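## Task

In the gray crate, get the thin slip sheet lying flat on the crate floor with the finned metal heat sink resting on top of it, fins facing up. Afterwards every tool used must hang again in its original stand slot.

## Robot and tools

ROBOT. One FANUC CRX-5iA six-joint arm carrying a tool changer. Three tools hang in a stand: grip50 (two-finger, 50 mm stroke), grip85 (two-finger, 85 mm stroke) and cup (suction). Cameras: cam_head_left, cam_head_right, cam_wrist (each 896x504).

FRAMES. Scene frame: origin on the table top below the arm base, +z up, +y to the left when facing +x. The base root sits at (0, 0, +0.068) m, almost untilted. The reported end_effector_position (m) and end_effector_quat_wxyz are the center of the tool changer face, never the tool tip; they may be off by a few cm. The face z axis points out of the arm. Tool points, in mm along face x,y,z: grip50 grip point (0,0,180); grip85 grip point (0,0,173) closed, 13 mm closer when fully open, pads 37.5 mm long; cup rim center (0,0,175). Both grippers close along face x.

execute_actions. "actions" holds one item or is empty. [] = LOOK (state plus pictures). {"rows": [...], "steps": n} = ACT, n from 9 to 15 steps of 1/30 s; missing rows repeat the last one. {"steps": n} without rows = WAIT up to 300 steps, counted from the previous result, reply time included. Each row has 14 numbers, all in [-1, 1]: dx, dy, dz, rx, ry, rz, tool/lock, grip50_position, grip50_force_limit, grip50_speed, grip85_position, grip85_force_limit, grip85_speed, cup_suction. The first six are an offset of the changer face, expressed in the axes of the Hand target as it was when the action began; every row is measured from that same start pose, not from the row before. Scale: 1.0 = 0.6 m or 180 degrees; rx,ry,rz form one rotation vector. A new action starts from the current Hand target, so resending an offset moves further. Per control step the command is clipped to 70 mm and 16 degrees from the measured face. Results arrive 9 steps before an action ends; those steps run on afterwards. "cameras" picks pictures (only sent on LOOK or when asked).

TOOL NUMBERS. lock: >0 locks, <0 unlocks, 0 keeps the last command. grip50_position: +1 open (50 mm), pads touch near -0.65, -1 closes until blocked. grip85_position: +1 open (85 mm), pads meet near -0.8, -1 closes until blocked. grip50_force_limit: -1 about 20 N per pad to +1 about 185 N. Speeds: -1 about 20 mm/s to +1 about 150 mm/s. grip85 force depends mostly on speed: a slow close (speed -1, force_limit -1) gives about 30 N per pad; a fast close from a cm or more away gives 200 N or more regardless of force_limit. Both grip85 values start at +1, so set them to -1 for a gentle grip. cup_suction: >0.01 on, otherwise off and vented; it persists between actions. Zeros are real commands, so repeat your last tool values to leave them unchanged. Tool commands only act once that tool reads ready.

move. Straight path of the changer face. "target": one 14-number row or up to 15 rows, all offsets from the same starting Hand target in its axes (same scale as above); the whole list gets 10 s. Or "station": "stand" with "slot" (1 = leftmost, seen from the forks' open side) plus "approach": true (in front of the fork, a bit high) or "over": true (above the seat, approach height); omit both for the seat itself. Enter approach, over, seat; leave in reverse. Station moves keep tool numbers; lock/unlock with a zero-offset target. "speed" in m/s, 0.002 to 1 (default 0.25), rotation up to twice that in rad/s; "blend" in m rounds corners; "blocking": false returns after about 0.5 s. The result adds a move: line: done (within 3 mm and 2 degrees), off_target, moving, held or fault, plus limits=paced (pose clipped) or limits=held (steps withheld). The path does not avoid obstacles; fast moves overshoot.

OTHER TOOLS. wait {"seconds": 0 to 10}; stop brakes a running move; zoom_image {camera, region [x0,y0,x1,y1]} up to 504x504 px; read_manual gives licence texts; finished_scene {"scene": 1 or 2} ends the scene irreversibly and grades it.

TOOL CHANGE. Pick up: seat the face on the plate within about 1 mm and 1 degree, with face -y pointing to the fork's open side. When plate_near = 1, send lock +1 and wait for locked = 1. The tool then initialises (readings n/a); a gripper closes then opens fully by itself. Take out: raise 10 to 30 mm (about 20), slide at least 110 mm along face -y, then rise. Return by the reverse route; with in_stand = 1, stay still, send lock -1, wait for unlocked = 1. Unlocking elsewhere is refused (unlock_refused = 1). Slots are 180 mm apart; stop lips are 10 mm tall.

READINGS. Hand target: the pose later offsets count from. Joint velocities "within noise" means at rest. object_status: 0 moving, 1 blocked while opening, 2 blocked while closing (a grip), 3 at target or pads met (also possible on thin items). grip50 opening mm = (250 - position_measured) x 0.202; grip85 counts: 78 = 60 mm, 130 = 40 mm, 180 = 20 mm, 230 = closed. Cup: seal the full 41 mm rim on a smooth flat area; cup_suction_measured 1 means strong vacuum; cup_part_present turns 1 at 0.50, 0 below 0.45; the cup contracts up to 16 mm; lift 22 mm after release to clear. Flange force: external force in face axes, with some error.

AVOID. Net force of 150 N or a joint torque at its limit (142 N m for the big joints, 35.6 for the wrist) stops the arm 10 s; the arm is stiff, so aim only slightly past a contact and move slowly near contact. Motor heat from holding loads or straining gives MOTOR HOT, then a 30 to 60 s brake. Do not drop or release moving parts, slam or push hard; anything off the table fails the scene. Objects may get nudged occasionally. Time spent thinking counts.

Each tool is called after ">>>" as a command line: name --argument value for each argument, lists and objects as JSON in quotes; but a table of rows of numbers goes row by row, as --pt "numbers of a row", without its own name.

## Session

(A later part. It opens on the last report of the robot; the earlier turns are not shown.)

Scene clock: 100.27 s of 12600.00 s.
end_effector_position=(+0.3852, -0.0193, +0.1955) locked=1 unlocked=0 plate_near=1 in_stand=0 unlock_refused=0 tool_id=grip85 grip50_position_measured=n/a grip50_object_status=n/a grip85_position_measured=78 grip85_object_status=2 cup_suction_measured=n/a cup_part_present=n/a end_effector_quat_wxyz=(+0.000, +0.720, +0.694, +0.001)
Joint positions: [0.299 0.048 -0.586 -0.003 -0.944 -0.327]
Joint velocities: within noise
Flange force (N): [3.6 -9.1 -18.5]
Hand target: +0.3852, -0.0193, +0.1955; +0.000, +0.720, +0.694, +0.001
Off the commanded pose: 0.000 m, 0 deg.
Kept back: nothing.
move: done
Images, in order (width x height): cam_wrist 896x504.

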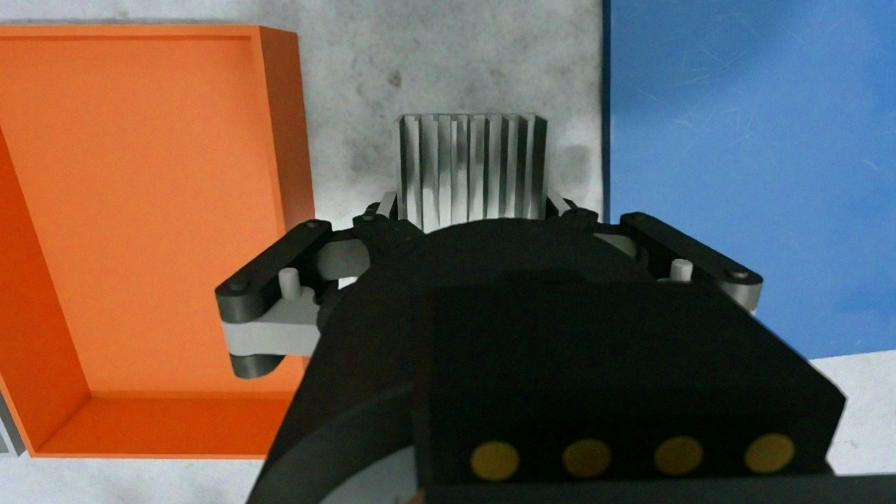

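>>> move --pt "0 0 -0.175 0 0 0 1 1 0 0 -1 -1 -1 0" --pt "-0.4577 0.01 -0.175 0 0 0.502 1 1 0 0 -1 -1 -1 0" --speed '[0.1,0.25]' --cameras '["cam_wrist","cam_head_right"]'

>>> zoom_image --camera "cam_wrist" --region '[300, 0, 660, 280]'

Scene clock: 105.47 s of 12600.00 s.
end_effector_position=(+0.3809, -0.2941, +0.2998) locked=1 unlocked=0 plate_near=1 in_stand=0 unlock_refused=0 tool_id=grip85 grip50_position_measured=n/a grip50_object_status=n/a grip85_position_measured=78 grip85_object_status=2 cup_suction_measured=n/a cup_part_present=n/a end_effector_quat_wxyz=(-0.001, +1.000, -0.021, +0.001)
Joint positions: [-0.373 0.151 -0.196 0.003 -1.231 -1.234]
Joint velocities: [-0.004 0.003 0.003 0 -0.002 -0.007]
Flange force (N): [-4.8 -6.8 1.8]
Hand target: +0.3809, -0.2942, +0.2998; -0.001, +1.000, -0.021, +0.001
Off the commanded pose: 0.000 m, 0 deg.
Kept back: nothing.
move: done
Images, in order (width x height): cam_head_right 896x504, cam_wrist 896x504.

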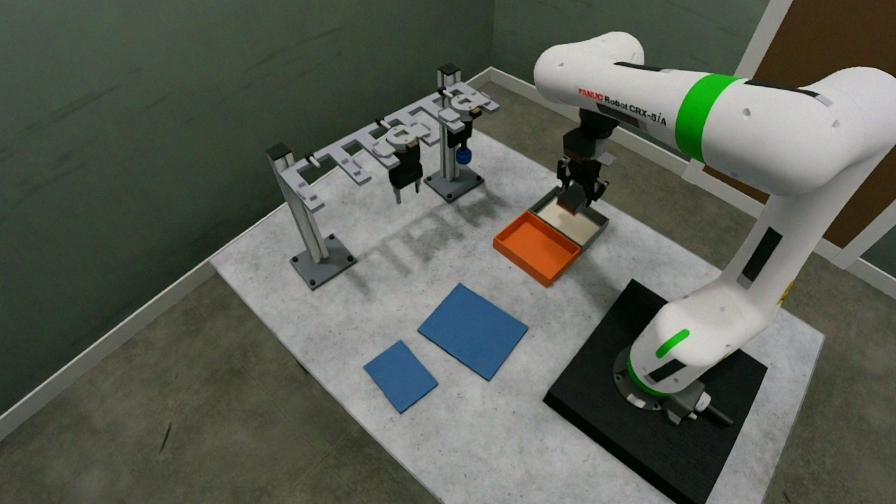

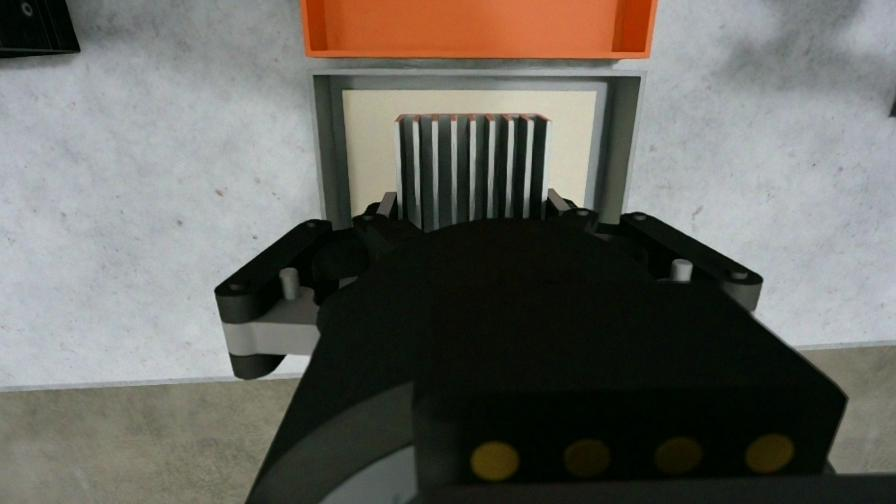

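Scaled by 1.400 from the camera's 896x504 image, which has a finer 1280x720 frame.

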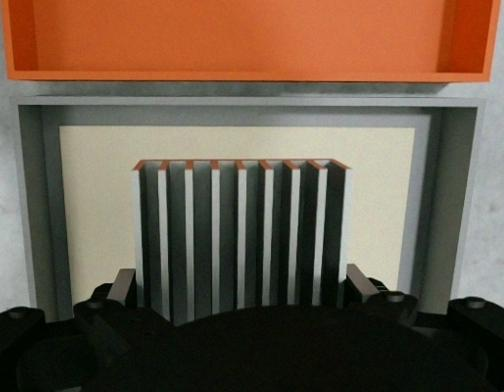

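>>> move --pt "0 -0.002 0.1 0 0 0 1 1 0 0 -1 -1 -1 0" --pt "0 -0.002 0.163 0 0 0 1 1 0 0 -1 -1 -1 0" --speed '[0.12,0.05]' --cameras '["cam_wrist"]'

>>> move --target '[0,0,0.0022,0,0,0,1,1,0,0,-1,-1,-1,0]' --speed 0.01 --cameras '[]'

>>> move --target '[0,0,0.0015,0,0,0,1,1,0,0,-1,-1,-1,0]' --speed 0.01 --cameras '[]'

Scene clock: 107.57 s of 12600.00 s.
end_effector_position=(+0.3812, -0.2927, +0.2021) locked=1 unlocked=0 plate_near=1 in_stand=0 unlock_refused=0 tool_id=grip85 grip50_position_measured=n/a grip50_object_status=n/a grip85_position_measured=78 grip85_object_status=2 cup_suction_measured=n/a cup_part_present=n/a end_effector_quat_wxyz=(-0.001, +1.000, -0.021, +0.001)
Joint positions: [-0.372 0.257 -0.32 0.003 -1 -1.237]
Joint velocities: within noise
Flange force (N): [-2.0 -4.2 2.6]
Hand target: +0.3811, -0.2928, +0.2020; -0.001, +1.000, -0.021, +0.001
Off the commanded pose: 0.000 m, 0 deg.
Kept back: nothing.
move: done
Images, in order (width x height): cam_wrist 896x504.

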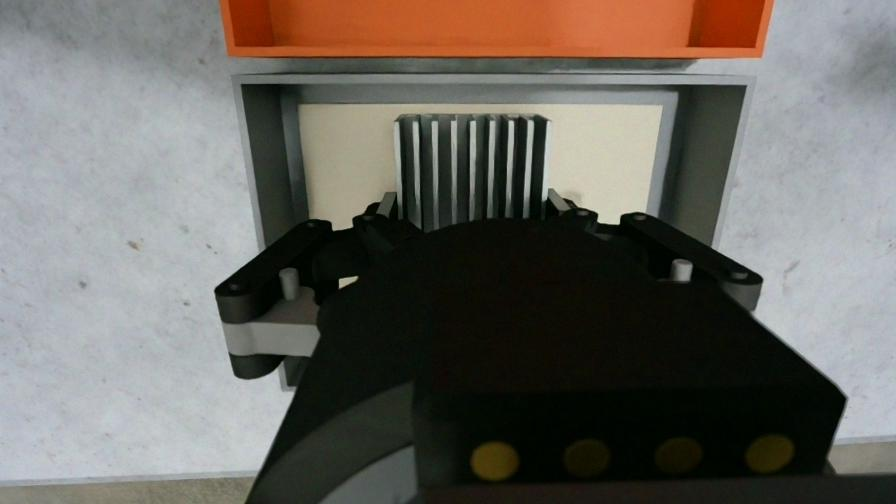

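Scene clock: 108.27 s of 12600.00 s.
end_effector_position=(+0.3812, -0.2928, +0.2008) locked=1 unlocked=0 plate_near=1 in_stand=0 unlock_refused=0 tool_id=grip85 grip50_position_measured=n/a grip50_object_status=n/a grip85_position_measured=78 grip85_object_status=2 cup_suction_measured=n/a cup_part_present=n/a end_effector_quat_wxyz=(-0.001, +1.000, -0.021, +0.001)
Joint positions: [-0.372 0.259 -0.322 0.003 -0.997 -1.237]
Joint velocities: within noise
Flange force (N): [-6.5 -9.5 -21.5]
Hand target: +0.3811, -0.2928, +0.2007; -0.001, +1.000, -0.021, +0.001
Off the commanded pose: 0.000 m, 0 deg.
Kept back: nothing.
move: done
No camera images: "cameras" was empty.

Scene clock: 108.97 s of 12600.00 s.
end_effector_position=(+0.3812, -0.2928, +0.1998) locked=1 unlocked=0 plate_near=1 in_stand=0 unlock_refused=0 tool_id=grip85 grip50_position_measured=n/a grip50_object_status=n/a grip85_position_measured=78 grip85_object_status=2 cup_suction_measured=n/a cup_part_present=n/a end_effector_quat_wxyz=(-0.001, +1.000, -0.021, +0.001)
Joint positions: [-0.372 0.261 -0.323 0.003 -0.994 -1.237]
Joint velocities: within noise
Flange force (N): [-5.3 -5.7 -37.0]
Hand target: +0.3811, -0.2928, +0.1998; -0.001, +1.000, -0.021, +0.001
Off the commanded pose: 0.000 m, 0 deg.
Kept back: nothing.
move: done
No camera images: "cameras" was empty.

>>> move --target '[0,0,0.0008,0,0,0,1,1,0,0,-1,-1,-1,0]' --speed 0.01 --cameras '[]'

>>> move --target '[0,0,-0.0012,0,0,0,1,1,0,0,0.65,-1,-1,0]' --cameras '[]'

>>> move --pt "0 0 -0.08 0 0 0 1 1 0 0 0.65 -1 -1 0" --pt "0 0 -0.3 0 0 0 1 1 0 0 0.65 -1 -1 0" --speed '[0.06,0.2]'

>>> zoom_image --camera "cam_head_right" --region '[480, 150, 640, 280]'

>>> move --station "stand" --slot 1 --approach true --cameras '[]'

>>> move --station "stand" --slot 1 --over true --speed 0.12 --cameras '["cam_head_right"]'

>>> move --station "stand" --slot 1 --speed 0.02 --cameras '[]'

>>> move --target '[0,0,0,0,0,0,-1,1,0,0,0.65,-1,-1,0]' --cameras '[]'

>>> execute_actions --actions '[{"steps":45}]'

>>> move --station "stand" --slot 1 --over true --speed 0.05

Scene clock: 110.43 s of 12600.00 s.
end_effector_position=(+0.3811, -0.2928, +0.1993) locked=1 unlocked=0 plate_near=1 in_stand=0 unlock_refused=0 tool_id=grip85 grip50_position_measured=n/a grip50_object_status=n/a grip85_position_measured=78 grip85_object_status=2 cup_suction_measured=n/a cup_part_present=n/a end_effector_quat_wxyz=(-0.001, +1.000, -0.021, +0.001)
Joint positions: [-0.372 0.261 -0.323 0.003 -0.993 -1.237]
Joint velocities: within noise
Flange force (N): [-4.8 -4.9 -32.0]
Hand target: +0.3811, -0.2928, +0.1993; -0.001, +1.000, -0.021, +0.001
Off the commanded pose: 0.000 m, 0 deg.
Kept back: nothing.
move: done
No camera images: "cameras" was empty.

Scene clock: 111.37 s of 12600.00 s.
end_effector_position=(+0.3811, -0.2928, +0.2000) locked=1 unlocked=0 plate_near=1 in_stand=0 unlock_refused=0 tool_id=grip85 grip50_position_measured=n/a grip50_object_status=n/a grip85_position_measured=47 grip85_object_status=3 cup_suction_measured=n/a cup_part_present=n/a end_effector_quat_wxyz=(-0.001, +1.000, -0.021, +0.001)
Joint positions: [-0.372 0.26 -0.322 0.003 -0.995 -1.237]
Joint velocities: within noise
Flange force (N): [-4.1 -5.2 -0.8]
Hand target: +0.3811, -0.2928, +0.2000; -0.001, +1.000, -0.021, +0.001
Off the commanded pose: 0.000 m, 0 deg.
Kept back: nothing.
move: done
No camera images: "cameras" was empty.

Scene clock: 113.33 s of 12600.00 s.
end_effector_position=(+0.3808, -0.2932, +0.3800) locked=1 unlocked=0 plate_near=1 in_stand=0 unlock_refused=0 tool_id=grip85 grip50_position_measured=n/a grip50_object_status=n/a grip85_position_measured=47 grip85_object_status=3 cup_suction_measured=n/a cup_part_present=n/a end_effector_quat_wxyz=(-0.001, +1.000, -0.021, +0.001)
Joint positions: [-0.371 0.101 -0.059 0.003 -1.418 -1.237]
Joint velocities: within noise
Flange force (N): [-4.4 -6.0 2.2]
Hand target: +0.3808, -0.2932, +0.3800; -0.001, +1.000, -0.021, +0.001
Off the commanded pose: 0.000 m, 0 deg.
Kept back: nothing.
move: done

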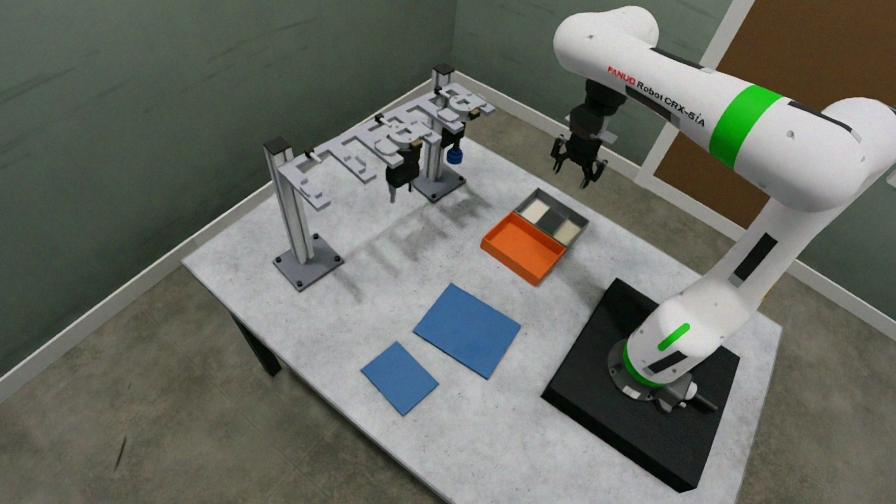

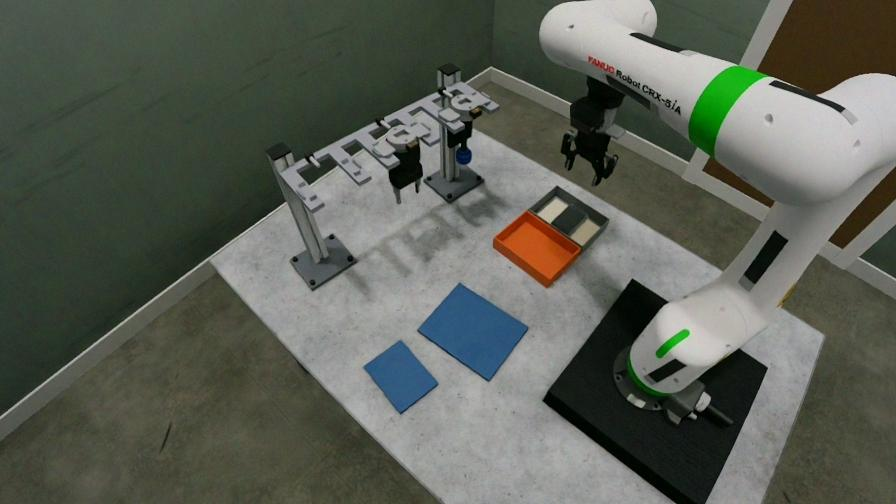

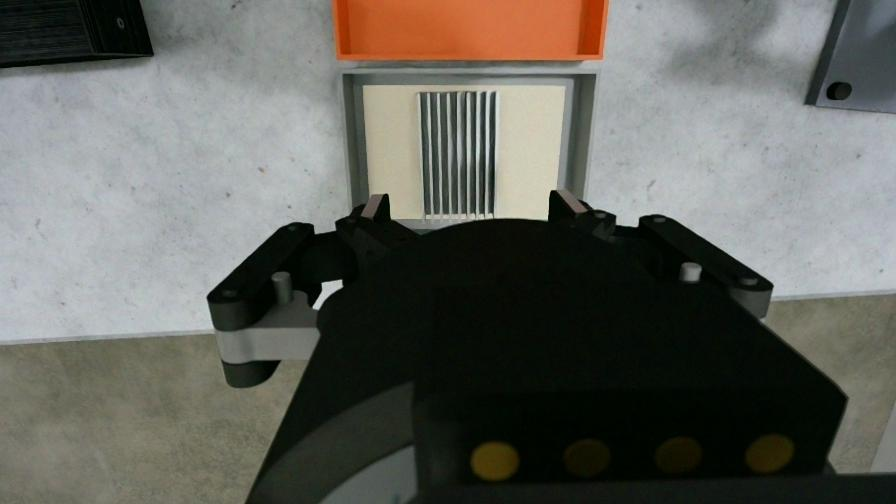

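Scaled by 3.150 from the camera's 896x504 image, which has a finer 1280x720 frame.

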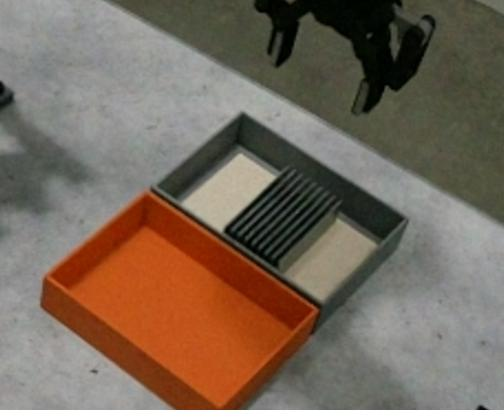

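Scene clock: 116.77 s of 12600.00 s.
end_effector_position=(+0.5588, +0.2217, +0.3840) locked=1 unlocked=0 plate_near=1 in_stand=0 unlock_refused=0 tool_id=grip85 grip50_position_measured=n/a grip50_object_status=n/a grip85_position_measured=47 grip85_object_status=3 cup_suction_measured=n/a cup_part_present=n/a end_effector_quat_wxyz=(-0.001, +0.755, +0.655, +0.001)
Joint positions: [0.599 0.409 0.328 -0.004 -1.497 -0.734]
Joint velocities: [0.001 0.004 0.005 -0.001 -0.004 0.002]
Flange force (N): [-3.6 -10.2 2.9]
Hand target: +0.5588, +0.2218, +0.3840; -0.001, +0.755, +0.655, +0.001
Off the commanded pose: 0.000 m, 0 deg.
Kept back: nothing.
move: done; to station stand, slot 1, approach point
No camera images: "cameras" was empty.

Scene clock: 118.40 s of 12600.00 s.
end_effector_position=(+0.6973, +0.2024, +0.3847) locked=1 unlocked=0 plate_near=1 in_stand=0 unlock_refused=0 tool_id=grip85 grip50_position_measured=n/a grip50_object_status=n/a grip85_position_measured=47 grip85_object_status=3 cup_suction_measured=n/a cup_part_present=n/a end_effector_quat_wxyz=(+0.000, +0.755, +0.655, +0.002)
Joint positions: [0.467 0.793 0.917 -0.003 -1.701 -0.602]
Joint velocities: [0 0.009 0.016 -0.001 -0.009 -0.001]
Flange force (N): no reading
Hand target: +0.6974, +0.2025, +0.3847; +0.000, +0.755, +0.655, +0.001
Off the commanded pose: 0.000 m, 0 deg.
Kept back: nothing.
move: done; to station stand, slot 1, over the seat
Images, in order (width x height): cam_head_right 896x504.

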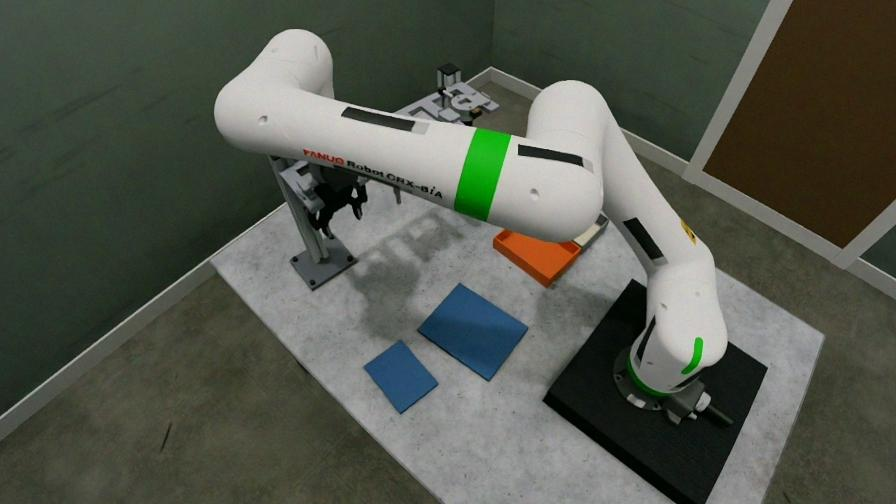

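Scene clock: 119.77 s of 12600.00 s.
end_effector_position=(+0.6975, +0.2025, +0.3631) locked=1 unlocked=0 plate_near=1 in_stand=1 unlock_refused=0 tool_id=grip85 grip50_position_measured=n/a grip50_object_status=n/a grip85_position_measured=47 grip85_object_status=3 cup_suction_measured=n/a cup_part_present=n/a end_effector_quat_wxyz=(+0.000, +0.755, +0.655, +0.002)
Joint positions: [0.467 0.785 0.853 -0.003 -1.645 -0.602]
Joint velocities: [0.001 0 -0.005 0.001 0.004 0.001]
Flange force (N): [-3.8 -14.8 -14.4]
Hand target: +0.6975, +0.2025, +0.3627; +0.000, +0.755, +0.655, +0.001
Off the commanded pose: 0.000 m, 0 deg.
Kept back: nothing.
move: done; to station stand, slot 1
No camera images: "cameras" was empty.

Scene clock: 120.27 s of 12600.00 s.
end_effector_position=(+0.6975, +0.2025, +0.3629) locked=1 unlocked=0 plate_near=1 in_stand=1 unlock_refused=0 tool_id=grip85 grip50_position_measured=n/a grip50_object_status=n/a grip85_position_measured=47 grip85_object_status=3 cup_suction_measured=n/a cup_part_present=n/a end_effector_quat_wxyz=(+0.000, +0.755, +0.655, +0.002)
Joint positions: [0.467 0.785 0.853 -0.003 -1.645 -0.602]
Joint velocities: within noise
Flange force (N): [-0.9 -10.7 -14.8]
Hand target: +0.6975, +0.2025, +0.3627; +0.000, +0.755, +0.655, +0.001
Off the commanded pose: 0.000 m, 0 deg.
Kept back: nothing.
move: done
No camera images: "cameras" was empty.

Scene clock: 121.77 s of 12600.00 s.
end_effector_position=(+0.6975, +0.2025, +0.3627) locked=0 unlocked=1 plate_near=1 in_stand=1 unlock_refused=0 tool_id=none grip50_position_measured=n/a grip50_object_status=n/a grip85_position_measured=n/a grip85_object_status=n/a cup_suction_measured=n/a cup_part_present=n/a end_effector_quat_wxyz=(+0.000, +0.755, +0.655, +0.001)
Joint positions: [0.467 0.785 0.853 -0.003 -1.645 -0.602]
Joint velocities: within noise
Flange force (N): [-4.2 -14.0 -22.9]
Hand target: +0.6975, +0.2025, +0.3627; +0.000, +0.755, +0.655, +0.001
Off the commanded pose: 0.000 m, 0 deg.
Steps of this call (1-45: nothing new was sent). Readings (end_effector_position | what the end effector reports):
1: (+0.6975, +0.2025, +0.3629) | locked=1 unlocked=0 plate_near=1 in_stand=1 unlock_refused=0 tool_id=grip85 grip50_position_measured=n/a grip50_object_status=n/a grip85_position_measured=47 grip85_object_status=3 cup_suction_measured=n/a cup_part_present=n/a
2: (+0.6975, +0.2025, +0.3629) | locked=0 unlocked=0 plate_near=1 in_stand=1 unlock_refused=0 tool_id=none grip50_position_measured=n/a grip50_object_status=n/a grip85_position_measured=n/a grip85_object_status=n/a cup_suction_measured=n/a cup_part_present=n/a
4: (+0.6975, +0.2025, +0.3629) | locked=0 unlocked=0 plate_near=1 in_stand=1 unlock_refused=0 tool_id=none grip50_position_measured=n/a grip50_object_status=n/a grip85_position_measured=n/a grip85_object_status=n/a cup_suction_measured=n/a cup_part_present=n/a
8: (+0.6975, +0.2025, +0.3628) | locked=0 unlocked=0 plate_near=1 in_stand=1 unlock_refused=0 tool_id=none grip50_position_measured=n/a grip50_object_status=n/a grip85_position_measured=n/a grip85_object_status=n/a cup_suction_measured=n/a cup_part_present=n/a
45: the state above

Scene clock: 122.57 s of 12600.00 s.
end_effector_position=(+0.6974, +0.2025, +0.3846) locked=0 unlocked=1 plate_near=0 in_stand=0 unlock_refused=0 tool_id=none grip50_position_measured=n/a grip50_object_status=n/a grip85_position_measured=n/a grip85_object_status=n/a cup_suction_measured=n/a cup_part_present=n/a end_effector_quat_wxyz=(+0.000, +0.755, +0.655, +0.001)
Joint positions: [0.467 0.794 0.918 -0.003 -1.702 -0.602]
Joint velocities: [0.001 0.001 0.006 0 -0.003 -0.002]
Flange force (N): no reading
Hand target: +0.6974, +0.2025, +0.3847; +0.000, +0.755, +0.655, +0.001
Off the commanded pose: 0.000 m, 0 deg.
Kept back: nothing.
move: done; to station stand, slot 1, over the seat

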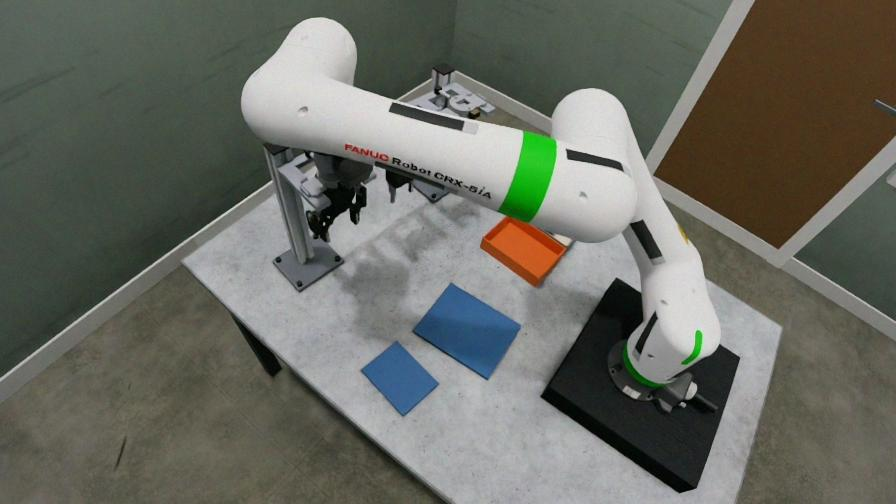

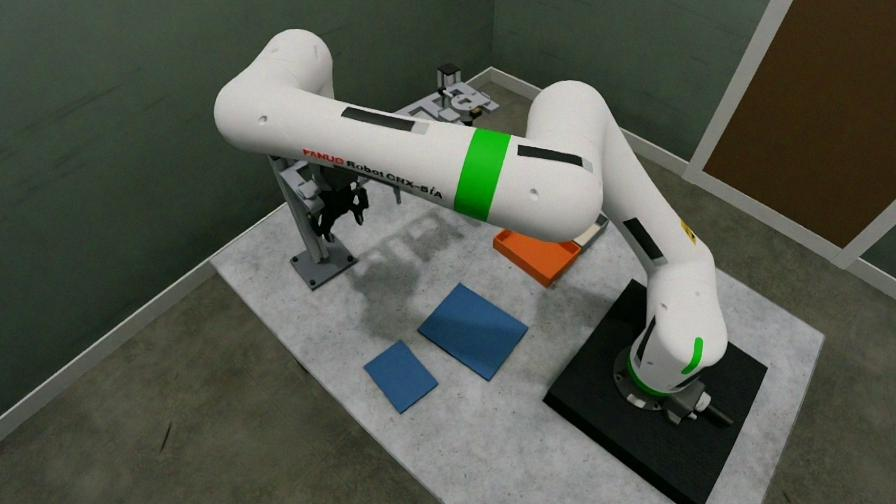

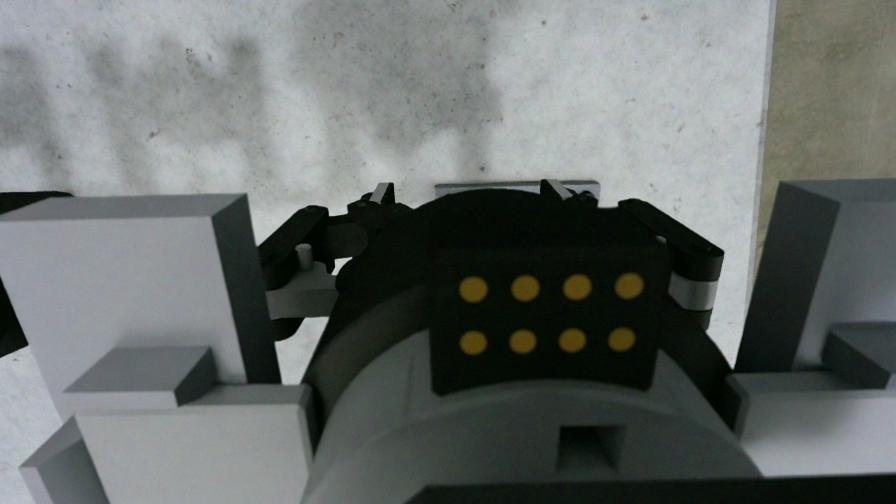

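>>> finished_scene --scene 2

The scene is finished: the task was done.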